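# Lift the bevel gear and hold it oriented as shown

## Task

Using a gripper, pick up the bevel gear and keep it motionless above the mat, rotated to match the manual reference image. Only finger pads may be in contact with it, and the scene must be ended with finished_scene while the grip still holds. Nothing may be left toppled.

## Robot and tools

Robot: two 7-joint arms with parallel grippers, left_arm and right_arm, both mounted on one upright column behind the table's near edge. left_arm is the robot's own left and sits on the +y side; image left/right do not correspond to these names. Base poses: left_arm at (-0.002, +0.031, +0.410) m, right_arm at (-0.009, -0.031, +0.410) m, each with quat_wxyz (+0.999, 0, 0, -0.054). The robot looks roughly along +x and may be rotated slightly about the column.

Scene frame: origin at table-top height (z = 0), 0.07 m behind the near edge inside the column; +x runs out over the table, +z is up, +y points toward left_arm. Reported end_effector_position (m) and end_effector_quat_wxyz use this frame and may be off by a few centimetres, more when reaching far. The position is the spot between the pads when closed, under 1 cm short of the fingertips. Fingers point along gripper +z and close along gripper y; closing pushes the tips about 17 mm further along +z, mostly while the pads are more than 70 mm apart.

The command row: every motion command uses rows of 16 plain numbers covering both arms even if one stays still: left_arm's 7 joint angles then its opening, then right_arm's 7 joint angles then its opening. Joint values are absolute target angles in radians (not offsets), in this column order with stated ranges: shoulder pitch (left -1.396 to 2.000, right -1.300 to 2.000), shoulder roll -0.175 to 2.000, upper arm roll -1.571 to 1.571, elbow 0.000 to 2.443, forearm roll -1.571 to 1.571, wrist pitch -0.785 to 0.785, wrist yaw -1.571 to 1.571. True ends may differ by up to 0.063 rad; a target more than 0.063 rad beyond a stated end, and further out than the current angle, gets the call refused. Targets past a real end are clipped there and the result reports "joint sent to its limit". Opening is a command from -1 (closed) to +1 (fully open); full closing needs roughly 0.5 s. To keep a gripper unchanged, resend its current command; 0 is a real half-open command. To hold a joint still, resend its "Joint targets" value.

Motion limits: each step, a joint target can lead its measured angle by at most 0.174 rad (shoulder pitch, shoulder roll), 0.142 (upper arm roll), 0.152 (elbow), 0.498 (forearm roll), 0.517 (wrist pitch), 0.523 (wrist yaw). If targets would shift a gripper more than 110 mm from where it is, that arm's whole target set is scaled back. Long moves therefore need several actions.

Tools:
- execute_actions(actions, cameras): actions is a list of up to 15 actions; each action is a list of up to 15 rows, one row per 1/30 s step; a short action repeats its last row to fill 15 steps. An empty list returns state plus all camera images. cameras: list of names, ["all"], or [] (none).
- move(target, speed, blend, opening_speed, grip_force, blocking, cameras): target is one 16-number row or a list of up to 15 rows, all joints interpolated together toward those absolute angles, sharing 10 s. speed is rad/s for the joint travelling farthest (0.01 to 6.3, default 0.5), one value or one per target. blend (rad) rounds corners in a list; 0 stops at each. opening_speed is per second on the -1..+1 scale, at least 0.2. grip_force is newtons per pad, 3 to 10, one value or one per arm; it persists. blocking=false returns after about 0.5 s while motion continues; a new move replaces it. Paths avoid nothing. The result adds a "move:" line: done, off_target (resting over 0.01 rad from target), moving, held or fault, possibly limits=held.
- wait(seconds 0 to 10, cameras): lets time pass with commands held.
- stop(cameras): brakes a running move.
- zoom_image(camera, region): camera is cam_low, cam_left_wrist or cam_right_wrist; region [x0, y0, x1, y1] pixels from top-left, at most 504 by 504, on that camera's latest image.
- show_instructions(): displays the reference image(s).
- finished_scene(scene): ends the scene, using the scene number printed at the end of results; irreversible.

Result lines: Joint positions and Joint velocities list per arm the 7 joints (rad, rad/s) plus pad gap (m; 0.145 fully open); "within noise" means no motion. Joint targets shows angles currently driven toward. Tool commands shows gripper commands. grip_measured is the measured opening on the command scale; to keep holding, command an opening clearly below it (lower squeezes harder, up to about 10 N per pad). Joint torques (N m, positive toward larger angles) include gravity and offsets; entries 3 and 4 wrap at ±28. Also: motor temperatures, "joint command not followed" (clearance check altered targets), MOTOR HOT (85 °C) and OVER-TEMPERATURE FAULT (100 °C, arm stopped for 30 to 60 s or more).

Cameras: cam_low 672x504, cam_left_wrist 812x504, cam_right_wrist 812x504.

Avoid: dropping the held object or releasing it while moving, fast impacts with the table or fixed objects, arms touching or a gripper closing on the other arm's fingers, knocking items over or off the table, and long stretched holds or pushing at unreachable poses that overheat motors. Loose parts may occasionally be nudged by an outside push.

Each tool is called after ">>>" by a JSON object that holds its "method" and its "body".

Reference images:

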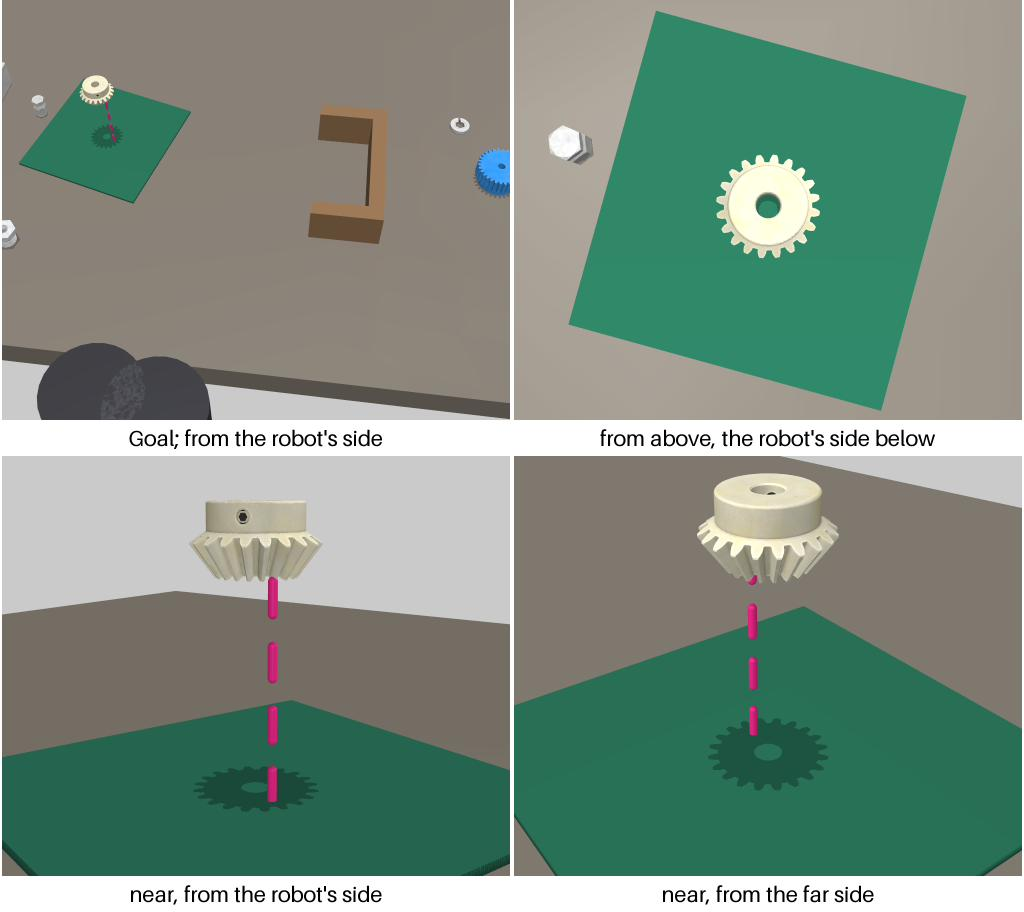

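## Session

>>> {"method": "execute_actions", "body": {"actions": []}}

Scene clock: 0.00 s.
left_arm: end_effector_position=(+0.3340, +0.2804, +0.3676) grip_measured=+1.00 end_effector_quat_wxyz=(-0.019, +0.814, -0.391, +0.428) | right_arm: end_effector_position=(+0.4347, -0.3406, +0.3316) grip_measured=+1.00 end_effector_quat_wxyz=(+0.158, +0.859, +0.296, +0.387)
Joint positions: left_arm=[1.132 1.679 -0.878 1.751 0.863 0.651 0.745 0.145] | right_arm=[1.209 0.728 -0.608 1.021 -0.191 0.716 0.958 0.145]
Joint velocities: within noise
Joint torques (N m): no reading
Motor temperatures (°C): left_arm=[26 36 32 31 28 27 30] | right_arm=[30 29 27 25 28 24 25]
Joint targets: left_arm=[1.132 1.679 -0.878 1.751 0.863 0.651 0.745] | right_arm=[1.209 0.728 -0.608 1.021 -0.191 0.716 0.958]
Tool commands: left_gripper/opening=+1.0 right_gripper/opening=+1.0

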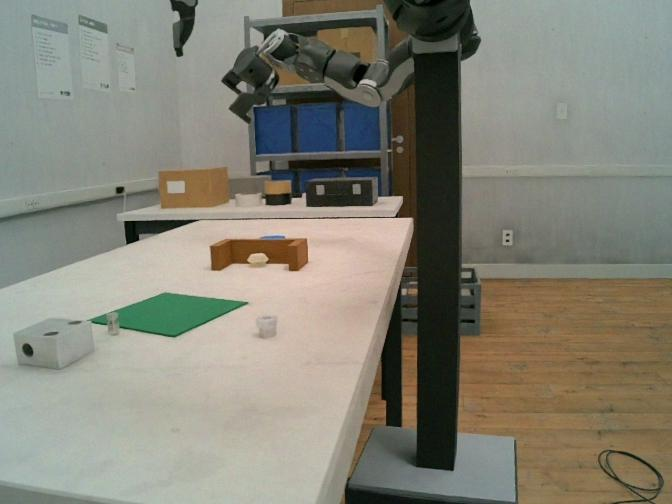

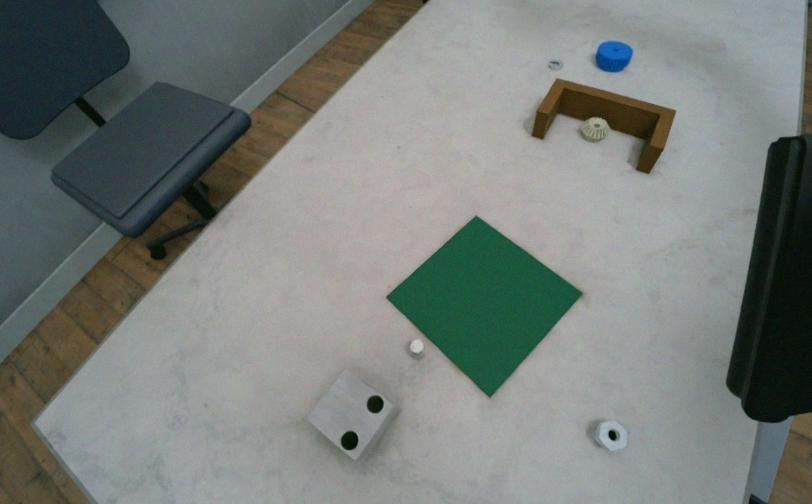

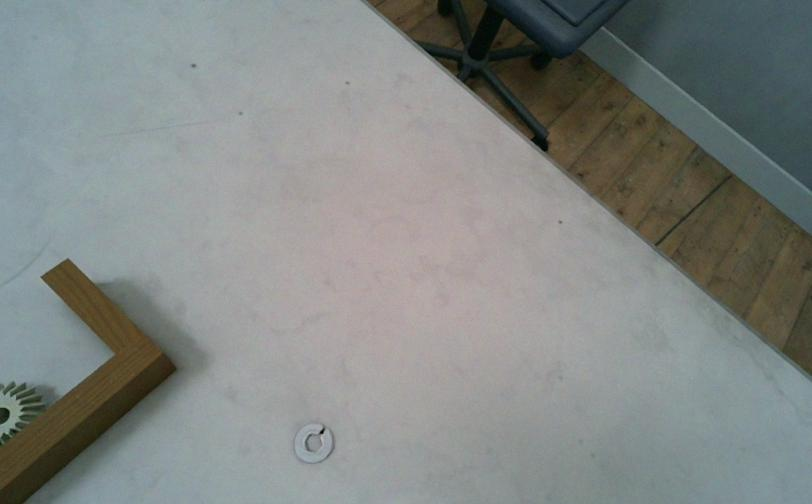

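>>> {"method": "zoom_image", "body": {"camera": "cam_left_wrist", "region": [510, 20, 700, 200]}}

>>> {"method": "zoom_image", "body": {"camera": "cam_low", "region": [190, 210, 330, 300]}}

>>> {"method": "zoom_image", "body": {"camera": "cam_right_wrist", "region": [0, 240, 250, 504]}}

Scaled by 2.653 from the camera's 812x504 image, which has a finer 957x594 frame.

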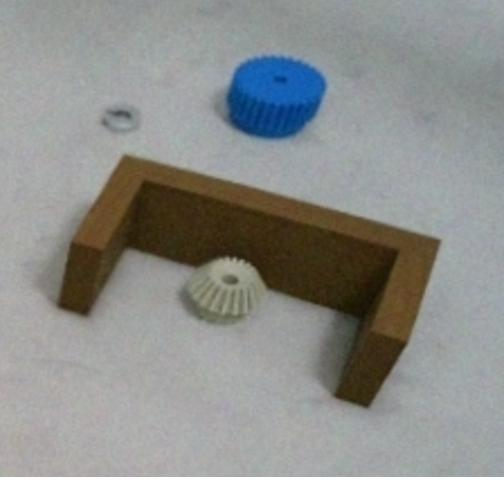

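Scaled by 3.600 from the camera's 672x504 image, which has a finer 960x720 frame.

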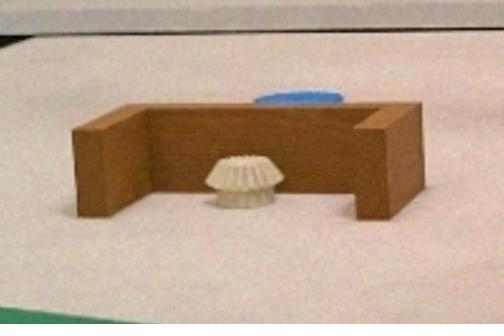

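Scaled by 1.909 from the camera's 812x504 image, which has a finer 957x594 frame.

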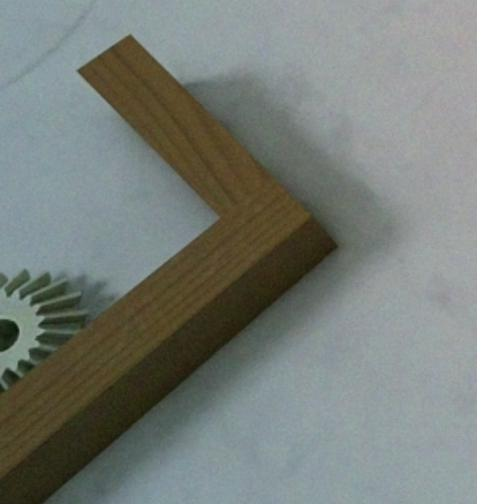

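>>> {"method": "move", "body": {"target": [1.132,1.679,-0.878,1.751,0.863,0.651,0.745,1,0.9,0.1,0,1.0,-1.5,0,1.5,1], "speed": 1.5, "cameras": ["all"]}}

Scene clock: 185.17 s.
left_arm: end_effector_position=(+0.3340, +0.2804, +0.3676) grip_measured=+1.00 end_effector_quat_wxyz=(-0.019, +0.814, -0.391, +0.428) | right_arm: end_effector_position=(+0.4127, -0.2378, +0.1978) grip_measured=+1.00 end_effector_quat_wxyz=(+0.156, +0.747, +0.631, +0.136)
Joint positions: left_arm=[1.132 1.679 -0.878 1.751 0.863 0.651 0.745 0.145] | right_arm=[0.906 0.1 -0.002 1.005 -1.498 0.004 1.494 0.145]
Joint torques (N m): left_arm=[3.71 3.49 3.25 -0.06 0.11 -0.36 -0.03] | right_arm=[10.3 0.67 0.55 3.34 -0.05 -0.12 0.15]
Joint targets: left_arm=[1.132 1.679 -0.878 1.751 0.863 0.651 0.745] | right_arm=[0.900 0.100 0.000 1.000 -1.500 0.000 1.500]
move: done

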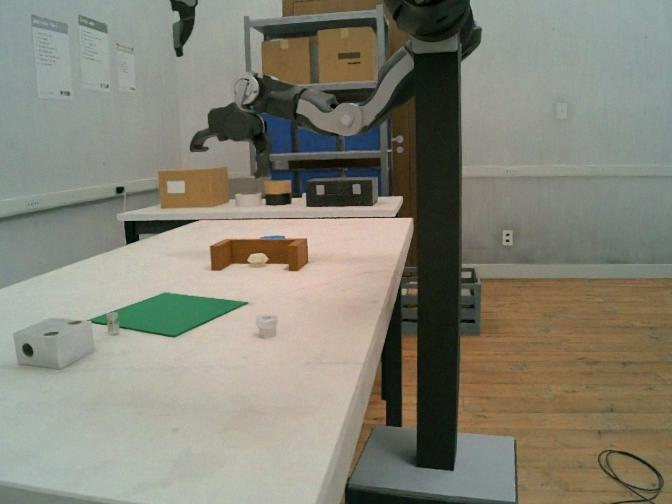

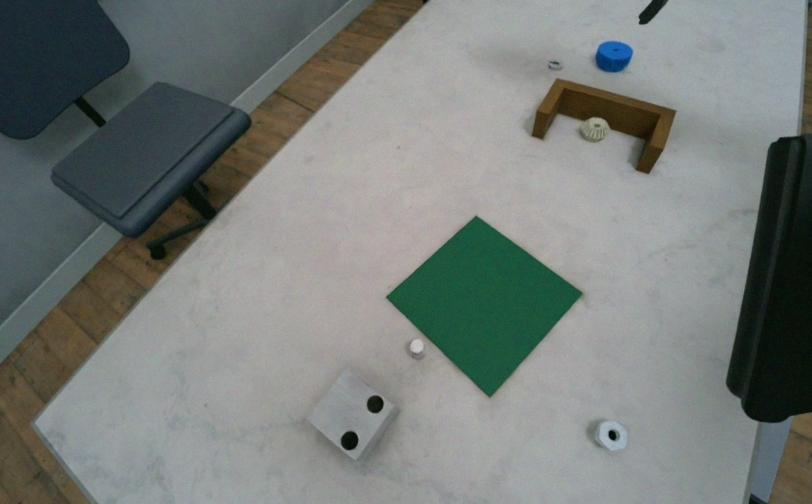

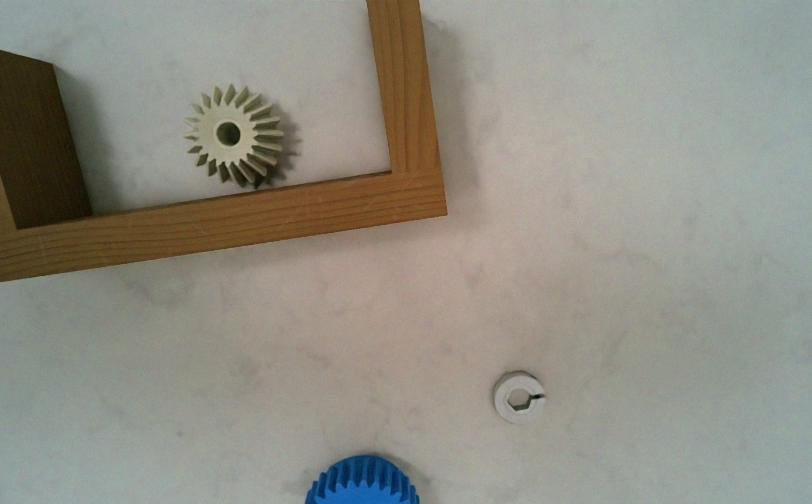

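>>> {"method": "move", "body": {"target": [1.132,1.679,-0.878,1.751,0.863,0.651,0.745,1,0.9,0.1,0,1.0,-1.5,0,1.5,-1], "speed": 1.5, "cameras": ["cam_right_wrist"]}}

Scene clock: 232.83 s.
left_arm: end_effector_position=(+0.3340, +0.2804, +0.3676) grip_measured=+1.00 end_effector_quat_wxyz=(-0.019, +0.814, -0.391, +0.428) | right_arm: end_effector_position=(+0.4127, -0.2378, +0.1978) grip_measured=-1.00 end_effector_quat_wxyz=(+0.156, +0.747, +0.631, +0.136)
Joint positions: left_arm=[1.132 1.679 -0.878 1.751 0.863 0.651 0.745 0.145] | right_arm=[0.906 0.1 -0.002 1.005 -1.498 0.004 1.494 0]
Joint torques (N m): left_arm=[3.68 3.49 3.25 -0.05 0.11 -0.36 -0.03] | right_arm=[10.3 0.65 0.54 3.36 -0.05 -0.12 0.13]
Joint targets: left_arm=[1.132 1.679 -0.878 1.751 0.863 0.651 0.745] | right_arm=[0.900 0.100 0.000 1.000 -1.500 0.000 1.500]
move: done
Images, in order (width x height): cam_right_wrist 812x504.

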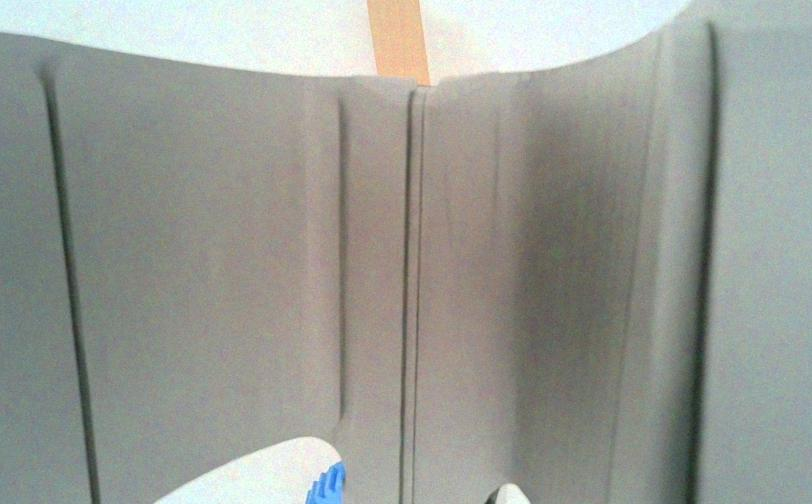

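>>> {"method": "move", "body": {"target": [1.132,1.679,-0.878,1.751,0.863,0.651,0.745,1,0.732,0.0,0,0.823,-1.571,0,1.206,0.1], "speed": 1.0, "cameras": ["cam_right_wrist"]}}

Scene clock: 263.70 s.
left_arm: end_effector_position=(+0.3340, +0.2804, +0.3676) grip_measured=+1.00 end_effector_quat_wxyz=(-0.019, +0.814, -0.391, +0.428) | right_arm: end_effector_position=(+0.3941, -0.1986, +0.0904) grip_measured=+0.10 end_effector_quat_wxyz=(+0.127, +0.735, +0.656, +0.118)
Joint positions: left_arm=[1.132 1.679 -0.878 1.751 0.863 0.651 0.745 0.145] | right_arm=[0.734 0 0 0.826 -1.564 0.003 1.212 0.083]
Joint torques (N m): left_arm=[3.68 3.49 3.23 -0.05 0.11 -0.36 -0.03] | right_arm=[10.48 0.09 0.05 3.81 -0.04 -0.12 -0.21]
Motor temperatures (°C): left_arm=[26 31 32 28 26 25 26] | right_arm=[32 27 26 26 24 24 24]
Joint targets: left_arm=[1.132 1.679 -0.878 1.751 0.863 0.651 0.745] | right_arm=[0.732 0.000 0.000 0.823 -1.566 0.000 1.206]
joint sent to its limit (right arm) — joint 5 (forearm roll), lower limit.
move: done
Images, in order (width x height): cam_right_wrist 812x504.

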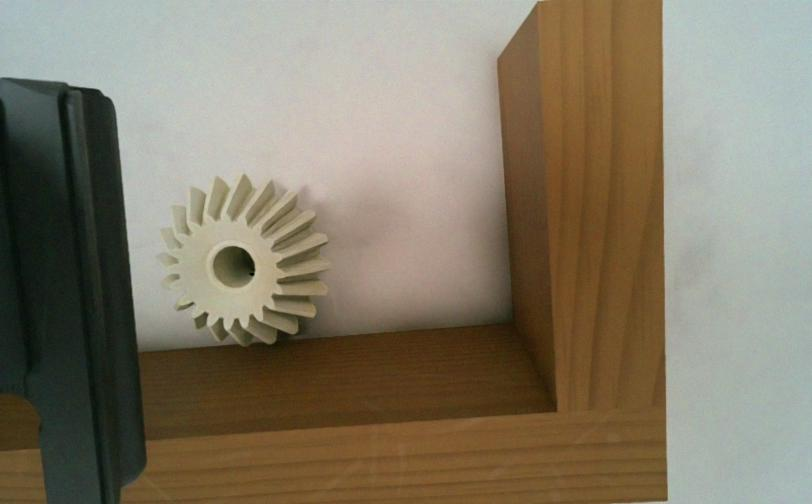

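>>> {"method": "zoom_image", "body": {"camera": "cam_right_wrist", "region": [560, 0, 812, 504]}}

>>> {"method": "execute_actions", "body": {"actions": [[[1.132,1.679,-0.878,1.751,0.863,0.651,0.745,1,0.732,0.0,0,0.823,-1.566,0,1.206,-0.4]]], "cameras": ["cam_right_wrist"]}}

Scaled by 1.000.

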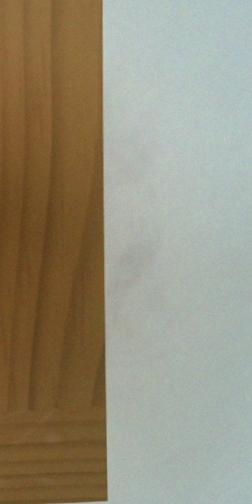

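Scene clock: 272.30 s.
left_arm: end_effector_position=(+0.3340, +0.2804, +0.3676) grip_measured=+1.00 end_effector_quat_wxyz=(-0.019, +0.814, -0.391, +0.428) | right_arm: end_effector_position=(+0.3942, -0.1986, +0.0904) grip_measured=-0.40 end_effector_quat_wxyz=(+0.127, +0.735, +0.656, +0.118)
Joint positions: left_arm=[1.132 1.679 -0.878 1.751 0.863 0.651 0.745 0.145] | right_arm=[0.734 0 0 0.826 -1.564 0.003 1.211 0.046]
Joint torques (N m): left_arm=[3.68 3.49 3.23 -0.06 0.11 -0.36 -0.03] | right_arm=[10.48 0.09 0.05 3.81 -0.04 -0.12 -0.21]
Joint targets: left_arm=[1.132 1.679 -0.878 1.751 0.863 0.651 0.745] | right_arm=[0.732 0.000 0.000 0.823 -1.566 0.000 1.206]
Images, in order (width x height): cam_right_wrist 812x504.

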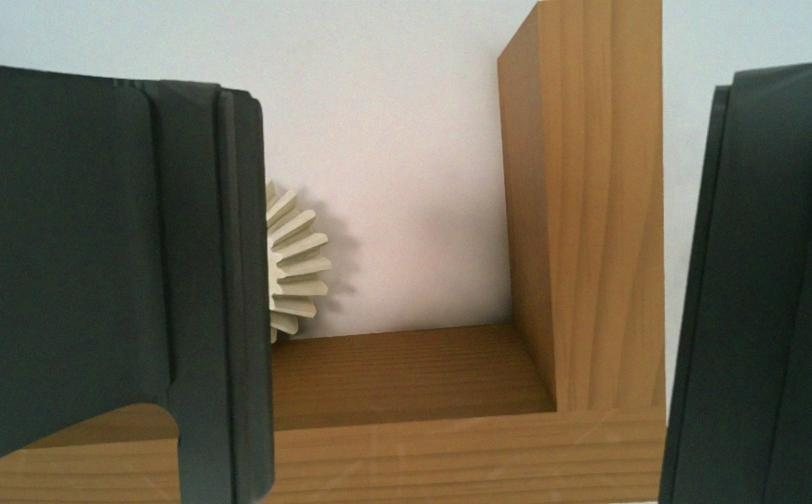

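>>> {"method": "zoom_image", "body": {"camera": "cam_right_wrist", "region": [200, 150, 420, 370]}}

>>> {"method": "execute_actions", "body": {"actions": [], "cameras": ["cam_low", "cam_left_wrist"]}}

>>> {"method": "zoom_image", "body": {"camera": "cam_low", "region": [235, 240, 285, 278]}}

>>> {"method": "zoom_image", "body": {"camera": "cam_left_wrist", "region": [570, 100, 630, 150]}}

Scaled by 2.291 from the camera's 812x504 image, which has a finer 957x594 frame.

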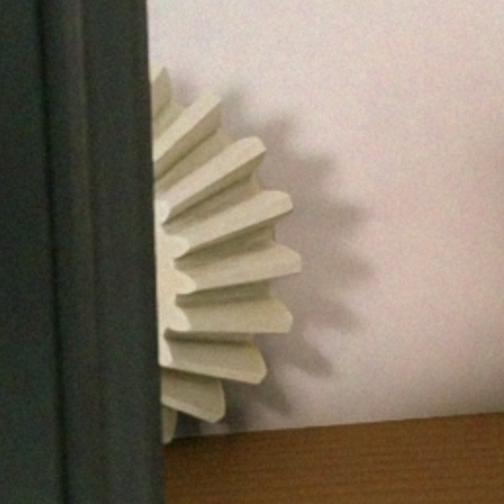

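Scene clock: 349.30 s.
left_arm: end_effector_position=(+0.3340, +0.2804, +0.3676) grip_measured=+1.00 end_effector_quat_wxyz=(-0.019, +0.814, -0.391, +0.428) | right_arm: end_effector_position=(+0.3942, -0.1986, +0.0904) grip_measured=-0.40 end_effector_quat_wxyz=(+0.127, +0.735, +0.656, +0.118)
Joint positions: left_arm=[1.132 1.679 -0.878 1.751 0.863 0.651 0.745 0.145] | right_arm=[0.734 0 0 0.826 -1.564 0.003 1.211 0.046]
Joint velocities: within noise
Joint torques (N m): left_arm=[3.68 3.49 3.25 -0.06 0.11 -0.36 -0.03] | right_arm=[10.48 0.09 0.05 3.81 -0.04 -0.12 -0.21]
Motor temperatures (°C): left_arm=[26 30 31 28 26 25 25] | right_arm=[32 27 26 26 24 24 24]
Joint targets: left_arm=[1.132 1.679 -0.878 1.751 0.863 0.651 0.745] | right_arm=[0.732 0.000 0.000 0.823 -1.566 0.000 1.206]
Tool commands: left_gripper/opening=+1.0 right_gripper/opening=-0.4
Images, in order (width x height): cam_low 672x504, cam_left_wrist 812x504.

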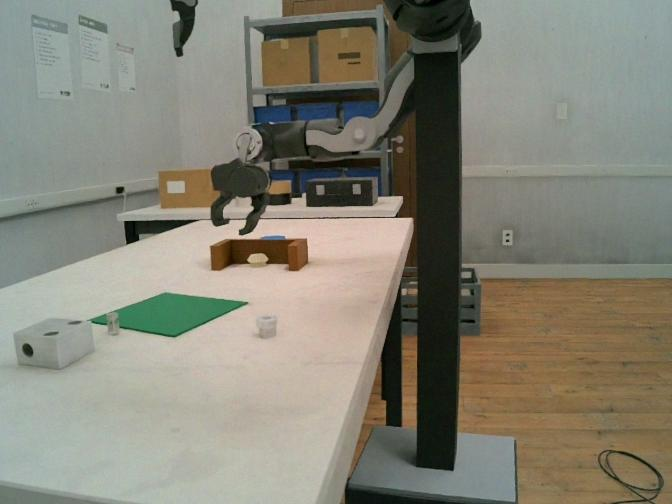

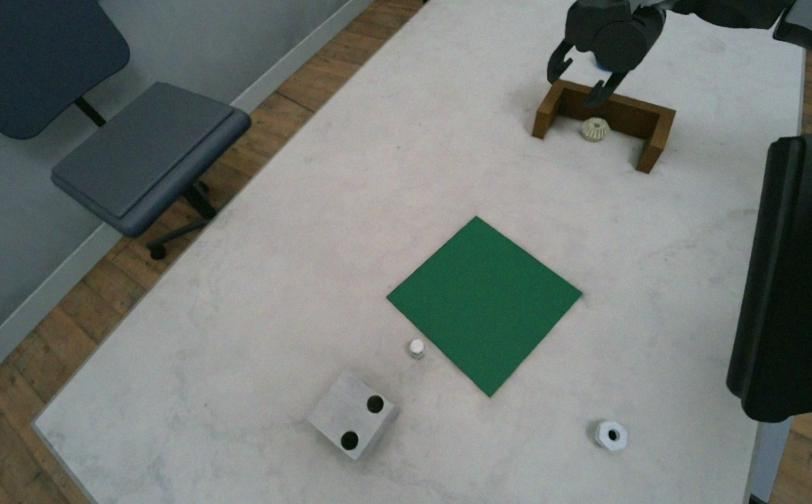

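Scaled by 10.080 from the camera's 672x504 image, which has a finer 960x720 frame.

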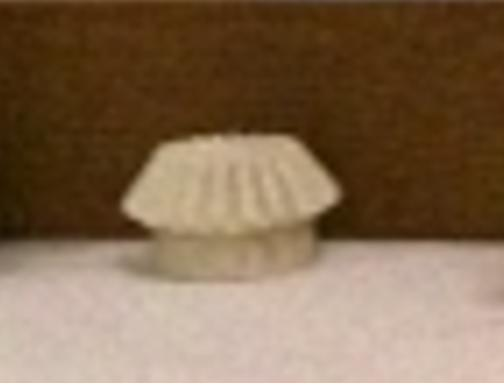

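Scaled by 8.400 from the camera's 812x504 image, which has a finer 957x594 frame.

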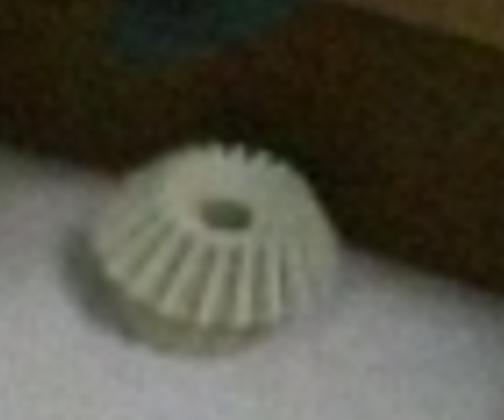

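>>> {"method": "move", "body": {"target": [1.132,1.679,-0.878,1.751,0.863,0.651,0.745,1,0.730,0.053,0,0.868,-1.566,0,1.511,-0.17], "speed": 1.0, "cameras": ["cam_right_wrist"]}}

Scene clock: 359.53 s.
left_arm: end_effector_position=(+0.3340, +0.2804, +0.3676) grip_measured=+1.00 end_effector_quat_wxyz=(-0.019, +0.814, -0.391, +0.428) | right_arm: end_effector_position=(+0.3507, -0.2197, +0.0904) grip_measured=-0.17 end_effector_quat_wxyz=(+0.047, +0.756, +0.653, +0.018)
Joint positions: left_arm=[1.132 1.679 -0.878 1.751 0.863 0.651 0.745 0.145] | right_arm=[0.734 0.053 0 0.866 -1.565 0.003 1.505 0.063]
Joint torques (N m): left_arm=[3.71 3.49 3.23 -0.08 0.11 -0.36 -0.03] | right_arm=[9.82 0.62 0.16 4.67 -0.05 -0.11 0.32]
Joint targets: left_arm=[1.132 1.679 -0.878 1.751 0.863 0.651 0.745] | right_arm=[0.730 0.053 0.000 0.868 -1.566 0.000 1.511]
move: done
Images, in order (width x height): cam_right_wrist 812x504.

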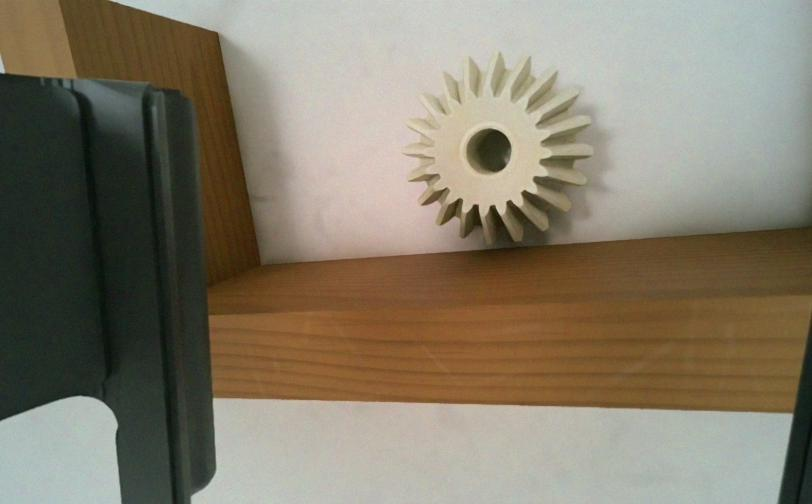

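>>> {"method": "move", "body": {"target": [[1.132,1.679,-0.878,1.751,0.863,0.651,0.745,1,0.730,0.027,0,0.868,-1.566,0,1.511,-0.17],[1.132,1.679,-0.878,1.751,0.863,0.651,0.745,1,0.776,0.025,0,0.632,-1.566,0,1.322,-0.17],[1.132,1.679,-0.878,1.751,0.863,0.651,0.745,1,0.822,0.024,0,0.375,-1.566,0,1.11,-0.17]], "blend": [0.02,0.05,0], "speed": 0.5, "cameras": ["cam_right_wrist","cam_low"]}}

Scene clock: 370.63 s.
left_arm: end_effector_position=(+0.3340, +0.2804, +0.3676) grip_measured=+1.00 end_effector_quat_wxyz=(-0.019, +0.814, -0.391, +0.428) | right_arm: end_effector_position=(+0.3604, -0.2088, +0.0581) grip_measured=-0.33 end_effector_quat_wxyz=(+0.017, +0.762, +0.647, +0.002)
Joint positions: left_arm=[1.132 1.679 -0.878 1.751 0.863 0.651 0.745 0.145] | right_arm=[0.901 0.024 -0.002 0.428 -1.565 0.036 1.3 0.051]
Joint torques (N m): left_arm=[3.68 3.52 3.23 -0.05 0.11 -0.36 -0.03] | right_arm=[-7.93 0.36 0.39 -6.05 -0.04 -1.15 -6.47]
Joint targets: left_arm=[1.132 1.679 -0.878 1.751 0.863 0.651 0.745] | right_arm=[0.822 0.024 0.000 0.375 -1.566 0.000 1.110]
move: off_target (right_arm); blend cut to 0.013 rad at target 1; right_arm: the wrist yaw is farthest, 0.190 rad from its target
Images, in order (width x height): cam_low 672x504, cam_right_wrist 812x504.

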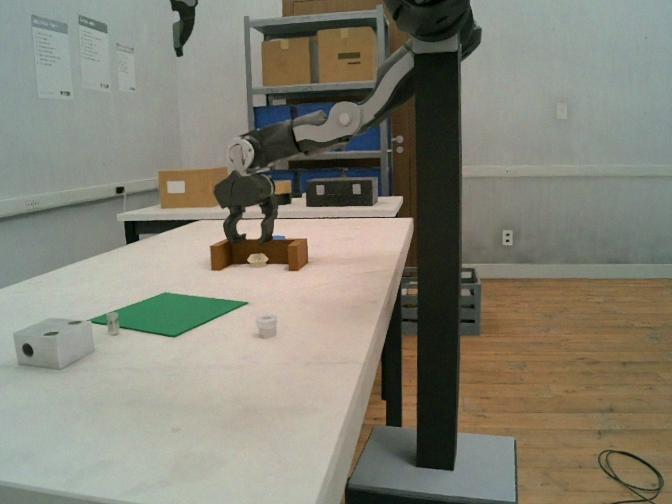

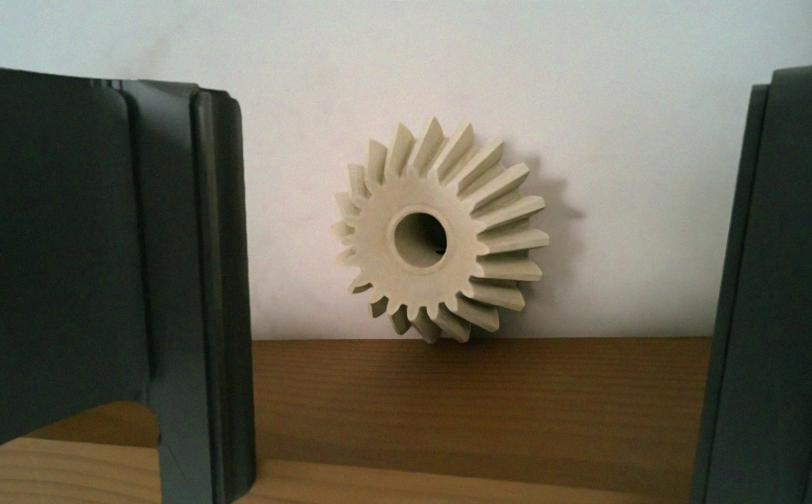

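>>> {"method": "move", "body": {"target": [1.132,1.679,-0.878,1.751,0.863,0.651,0.745,1,0.776,0.025,0,0.74,-1.566,0,1.40,-0.17], "speed": 0.6, "cameras": ["cam_right_wrist","cam_low","cam_left_wrist"]}}

>>> {"method": "zoom_image", "body": {"camera": "cam_low", "region": [200, 160, 320, 280]}}

>>> {"method": "zoom_image", "body": {"camera": "cam_left_wrist", "region": [510, 0, 710, 180]}}

Scene clock: 375.10 s.
left_arm: end_effector_position=(+0.3340, +0.2804, +0.3676) grip_measured=+1.00 end_effector_quat_wxyz=(-0.019, +0.814, -0.391, +0.428) | right_arm: end_effector_position=(+0.3657, -0.2075, +0.0816) grip_measured=-0.17 end_effector_quat_wxyz=(+0.053, +0.749, +0.659, +0.038)
Joint positions: left_arm=[1.132 1.679 -0.878 1.751 0.863 0.651 0.745 0.145] | right_arm=[0.782 0.024 -0.002 0.742 -1.565 0.004 1.395 0.063]
Joint torques (N m): left_arm=[3.68 3.49 3.25 -0.06 0.11 -0.36 -0.03] | right_arm=[9.64 0.59 0.4 3.82 -0.04 -0.14 0.29]
Motor temperatures (°C): left_arm=[26 30 31 28 26 25 25] | right_arm=[31 27 26 26 24 24 34]
Joint targets: left_arm=[1.132 1.679 -0.878 1.751 0.863 0.651 0.745] | right_arm=[0.776 0.025 0.000 0.740 -1.566 0.000 1.400]
move: done

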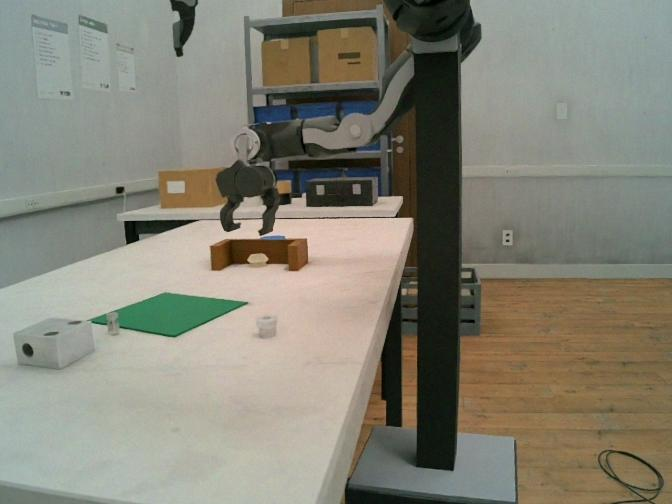

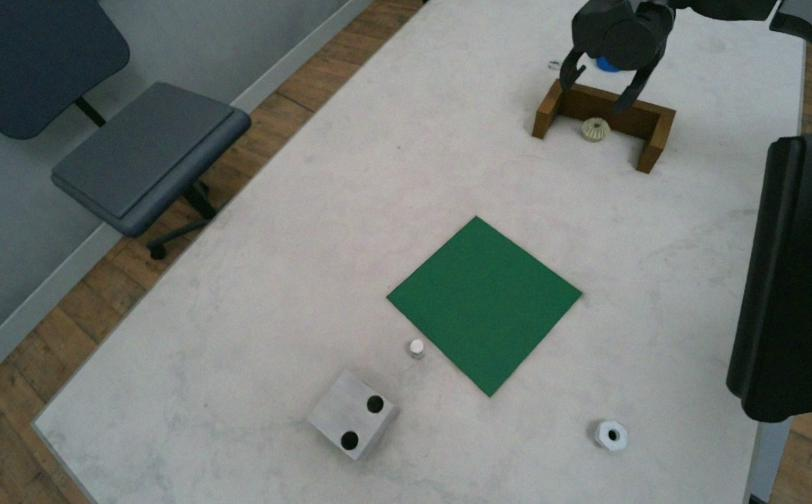

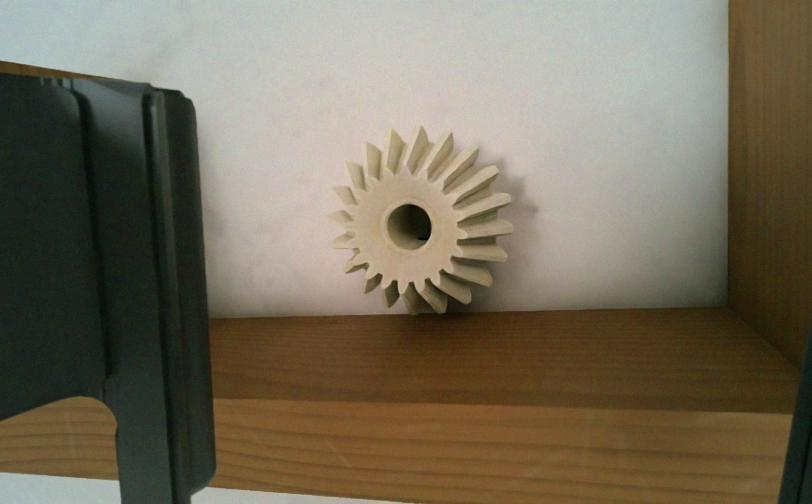

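Scaled by 4.200 from the camera's 672x504 image, which has a finer 960x720 frame.

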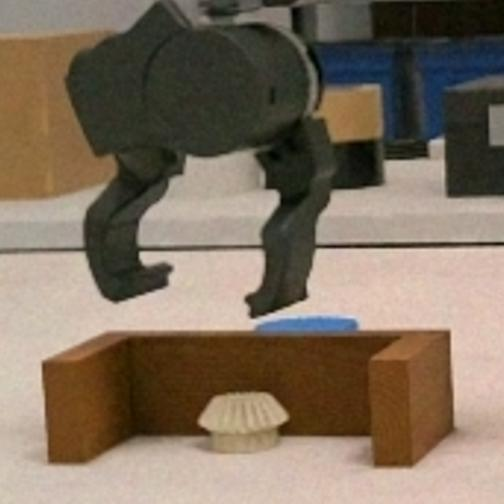

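Scaled by 2.520 from the camera's 812x504 image, which has a finer 957x594 frame.

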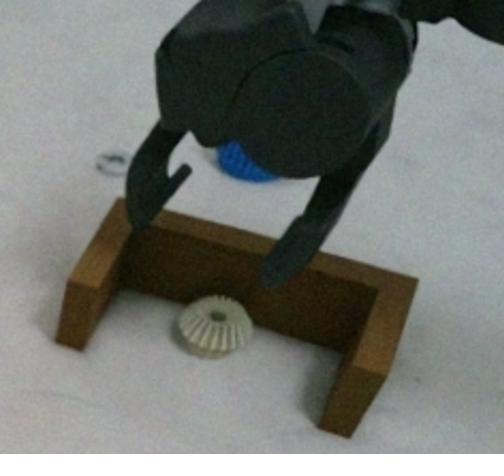

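>>> {"method": "move", "body": {"target": [[1.132,1.679,-0.878,1.751,0.863,0.651,0.745,1,0.730,0.007,0,0.868,-1.566,0,1.511,-0.17],[1.132,1.679,-0.878,1.751,0.863,0.651,0.745,1,0.743,0.007,0,0.686,-1.566,0,1.342,-0.17],[1.132,1.679,-0.878,1.751,0.863,0.651,0.745,1,0.776,0.007,0,0.533,-1.566,0,1.222,-0.17]], "blend": [0.01,0.03,0], "speed": [0.6,0.5,0.3], "cameras": ["cam_right_wrist"]}}

Scene clock: 401.57 s.
left_arm: end_effector_position=(+0.3340, +0.2804, +0.3676) grip_measured=+1.00 end_effector_quat_wxyz=(-0.019, +0.814, -0.391, +0.428) | right_arm: end_effector_position=(+0.3613, -0.1992, +0.0582) grip_measured=-0.43 end_effector_quat_wxyz=(+0.031, +0.753, +0.657, +0.025)
Joint positions: left_arm=[1.132 1.679 -0.878 1.751 0.863 0.651 0.745 0.145] | right_arm=[0.822 0.007 -0.001 0.567 -1.565 0.024 1.31 0.043]
Joint torques (N m): left_arm=[3.71 3.49 3.25 -0.05 0.11 -0.36 -0.03] | right_arm=[-0.22 0.28 0.28 -2.41 -0.03 -0.75 -2.93]
Motor temperatures (°C): left_arm=[26 30 31 28 26 25 25] | right_arm=[31 27 26 26 23 24 27]
Joint targets: left_arm=[1.132 1.679 -0.878 1.751 0.863 0.651 0.745] | right_arm=[0.776 0.007 0.000 0.533 -1.566 0.000 1.222]
move: off_target (right_arm); right_arm: the wrist yaw is farthest, 0.088 rad from its target
Images, in order (width x height): cam_right_wrist 812x504.

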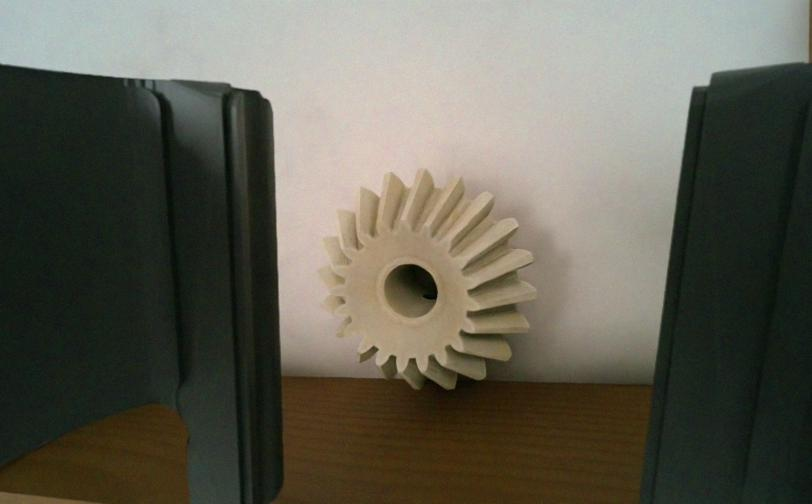

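>>> {"method": "move", "body": {"target": [[1.132,1.679,-0.878,1.751,0.863,0.651,0.745,1,0.730,-0.007,0,0.868,-1.566,0,1.511,-0.17],[1.132,1.679,-0.878,1.751,0.863,0.651,0.745,1,0.743,-0.007,0,0.686,-1.566,0,1.342,-0.17],[1.132,1.679,-0.878,1.751,0.863,0.651,0.745,1,0.776,-0.007,0,0.533,-1.566,0,1.222,-0.17]], "blend": [0.01,0.03,0], "speed": [0.8,0.5,0.3], "cameras": ["cam_right_wrist","cam_low"]}}

>>> {"method": "zoom_image", "body": {"camera": "cam_low", "region": [200, 170, 320, 280]}}

Scene clock: 436.83 s.
left_arm: end_effector_position=(+0.3340, +0.2804, +0.3676) grip_measured=+1.00 end_effector_quat_wxyz=(-0.019, +0.814, -0.391, +0.428) | right_arm: end_effector_position=(+0.3522, -0.1906, +0.0344) grip_measured=-0.17 end_effector_quat_wxyz=(+0.028, +0.744, +0.667, +0.031)
Joint positions: left_arm=[1.132 1.679 -0.878 1.751 0.863 0.651 0.745 0.145] | right_arm=[0.775 -0.006 -0.001 0.537 -1.565 0.004 1.228 0.063]
Joint torques (N m): left_arm=[3.68 3.49 3.26 -0.06 0.11 -0.36 -0.03] | right_arm=[11.09 -0.12 0.24 3.32 -0.03 -0.14 -0.07]
Motor temperatures (°C): left_arm=[26 30 31 27 25 25 25] | right_arm=[30 27 26 25 23 24 35]
Joint targets: left_arm=[1.132 1.679 -0.878 1.751 0.863 0.651 0.745] | right_arm=[0.776 -0.007 0.000 0.533 -1.566 0.000 1.222]
move: done
Images, in order (width x height): cam_low 672x504, cam_right_wrist 812x504.

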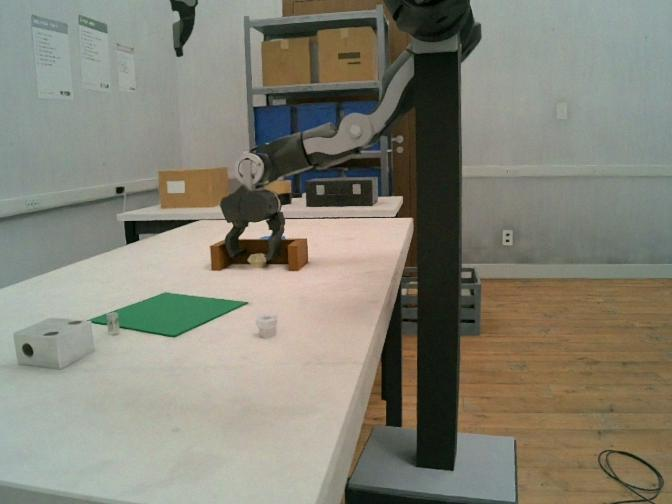

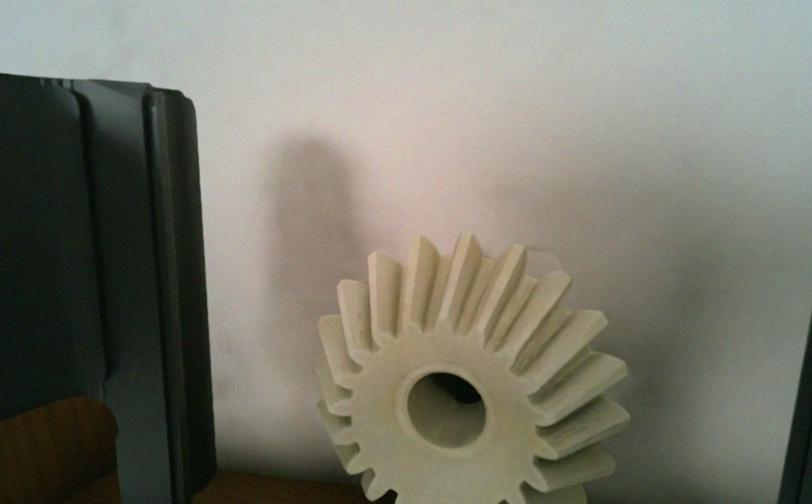

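Scaled by 4.200 from the camera's 672x504 image, which has a finer 960x720 frame.

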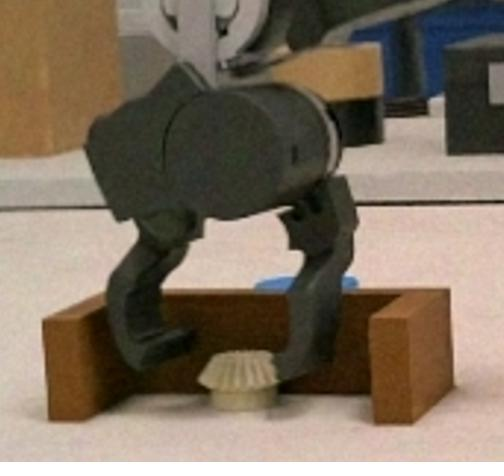

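>>> {"method": "move", "body": {"target": [[1.132,1.679,-0.878,1.751,0.863,0.651,0.745,1,0.8385,0.0,0,0.332,-1.566,0,1.084,-0.17],[1.132,1.679,-0.878,1.751,0.863,0.651,0.745,1,0.8385,0.0,0,0.332,-1.566,0,1.084,-1]], "speed": 0.3, "opening_speed": 0.8, "grip_force": 6, "cameras": ["cam_right_wrist"]}}

Scene clock: 444.43 s.
left_arm: end_effector_position=(+0.3340, +0.2804, +0.3676) grip_measured=+1.00 end_effector_quat_wxyz=(-0.019, +0.814, -0.391, +0.428) | right_arm: end_effector_position=(+0.3524, -0.1937, +0.0169) grip_measured=-0.58 end_effector_quat_wxyz=(+0.030, +0.745, +0.665, +0.030)
Joint positions: left_arm=[1.132 1.679 -0.878 1.751 0.863 0.651 0.745 0.145] | right_arm=[0.839 -0.001 -0.001 0.336 -1.565 0.004 1.09 0.031]
Joint torques (N m): left_arm=[3.68 3.49 3.25 -0.09 0.11 -0.36 -0.03] | right_arm=[10.83 0.38 0.27 3.04 -0.03 -0.15 -0.09]
Joint targets: left_arm=[1.132 1.679 -0.878 1.751 0.863 0.651 0.745] | right_arm=[0.839 0.000 0.000 0.332 -1.566 0.000 1.084]
grip_force (N): 6, 6
move: done
Images, in order (width x height): cam_right_wrist 812x504.

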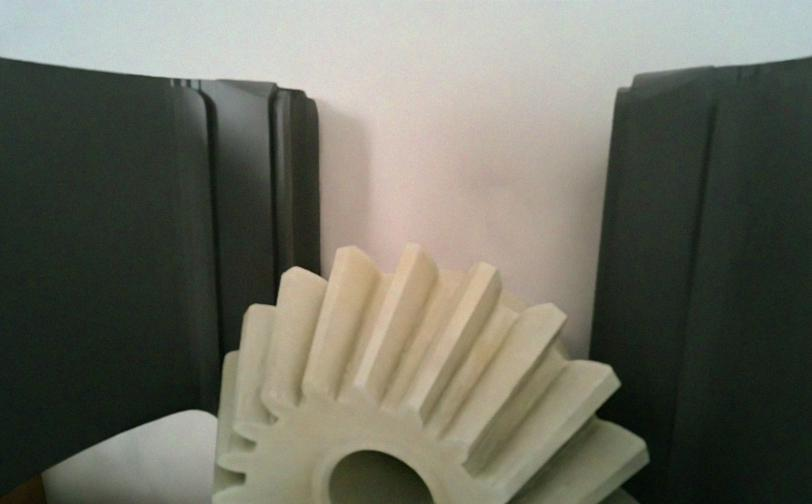

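>>> {"method": "move", "body": {"target": [[1.132,1.679,-0.878,1.751,0.863,0.651,0.745,1,0.743,0.0,0,0.686,-1.566,0,1.342,-1],[1.132,1.679,-0.878,1.751,0.863,0.651,0.745,1,0.730,0.0,0,0.868,-1.566,0,1.511,-1]], "blend": [0.03,0], "speed": 0.3, "cameras": ["all"]}}

>>> {"method": "zoom_image", "body": {"camera": "cam_low", "region": [210, 190, 310, 270]}}

>>> {"method": "zoom_image", "body": {"camera": "cam_left_wrist", "region": [540, 30, 680, 150]}}

Scene clock: 451.93 s.
left_arm: end_effector_position=(+0.3340, +0.2804, +0.3676) grip_measured=+1.00 end_effector_quat_wxyz=(-0.019, +0.814, -0.391, +0.428) | right_arm: end_effector_position=(+0.3552, -0.1936, +0.0914) grip_measured=-0.58 end_effector_quat_wxyz=(+0.035, +0.744, +0.666, +0.035)
Joint positions: left_arm=[1.132 1.679 -0.878 1.751 0.863 0.651 0.745 0.145] | right_arm=[0.736 -0.001 -0.001 0.868 -1.565 0.004 1.505 0.031]
Joint torques (N m): left_arm=[3.71 3.49 3.25 -0.06 0.11 -0.36 -0.03] | right_arm=[9.3 0.38 0.24 4.19 -0.02 -0.12 0.32]
Motor temperatures (°C): left_arm=[26 29 31 27 25 25 25] | right_arm=[31 26 26 25 23 24 30]
Joint targets: left_arm=[1.132 1.679 -0.878 1.751 0.863 0.651 0.745] | right_arm=[0.730 0.000 0.000 0.868 -1.566 0.000 1.511]
grip_force (N): 6, 6
move: done

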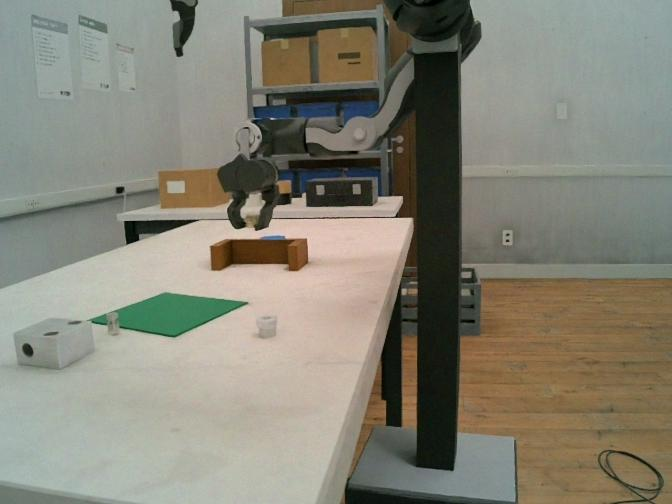

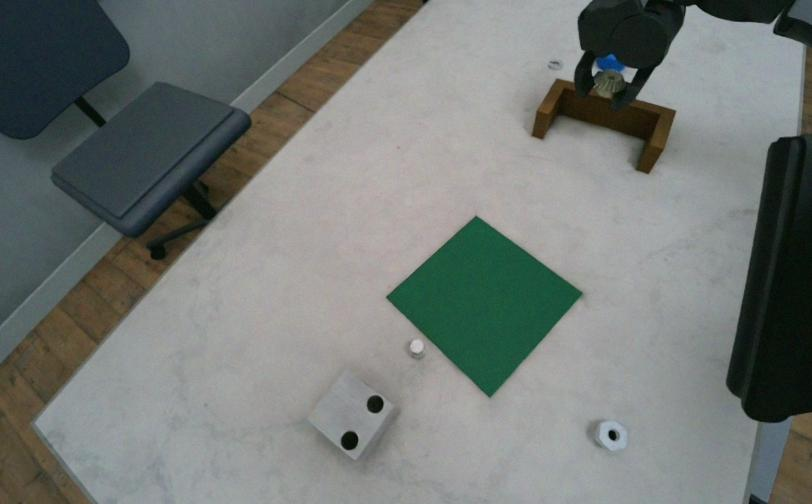

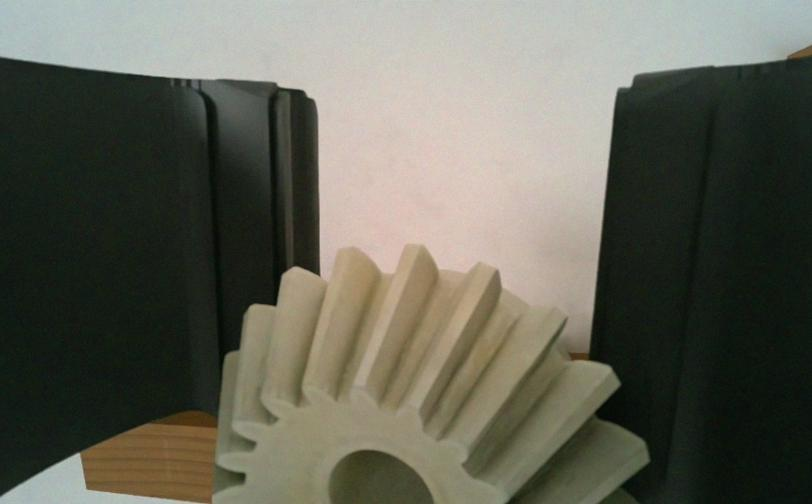

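Scaled by 5.040 from the camera's 672x504 image, which has a finer 960x720 frame.

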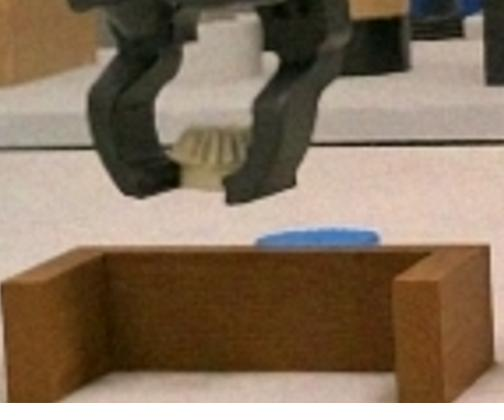

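Scaled by 3.600 from the camera's 812x504 image, which has a finer 957x594 frame.

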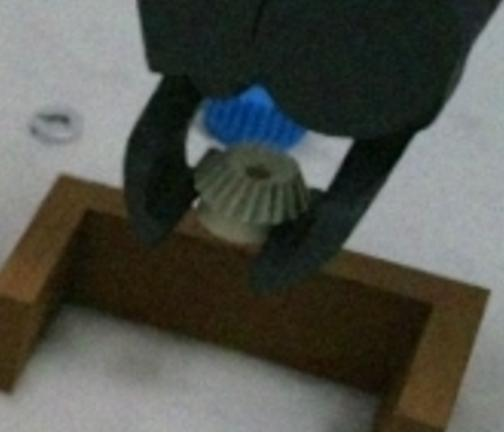

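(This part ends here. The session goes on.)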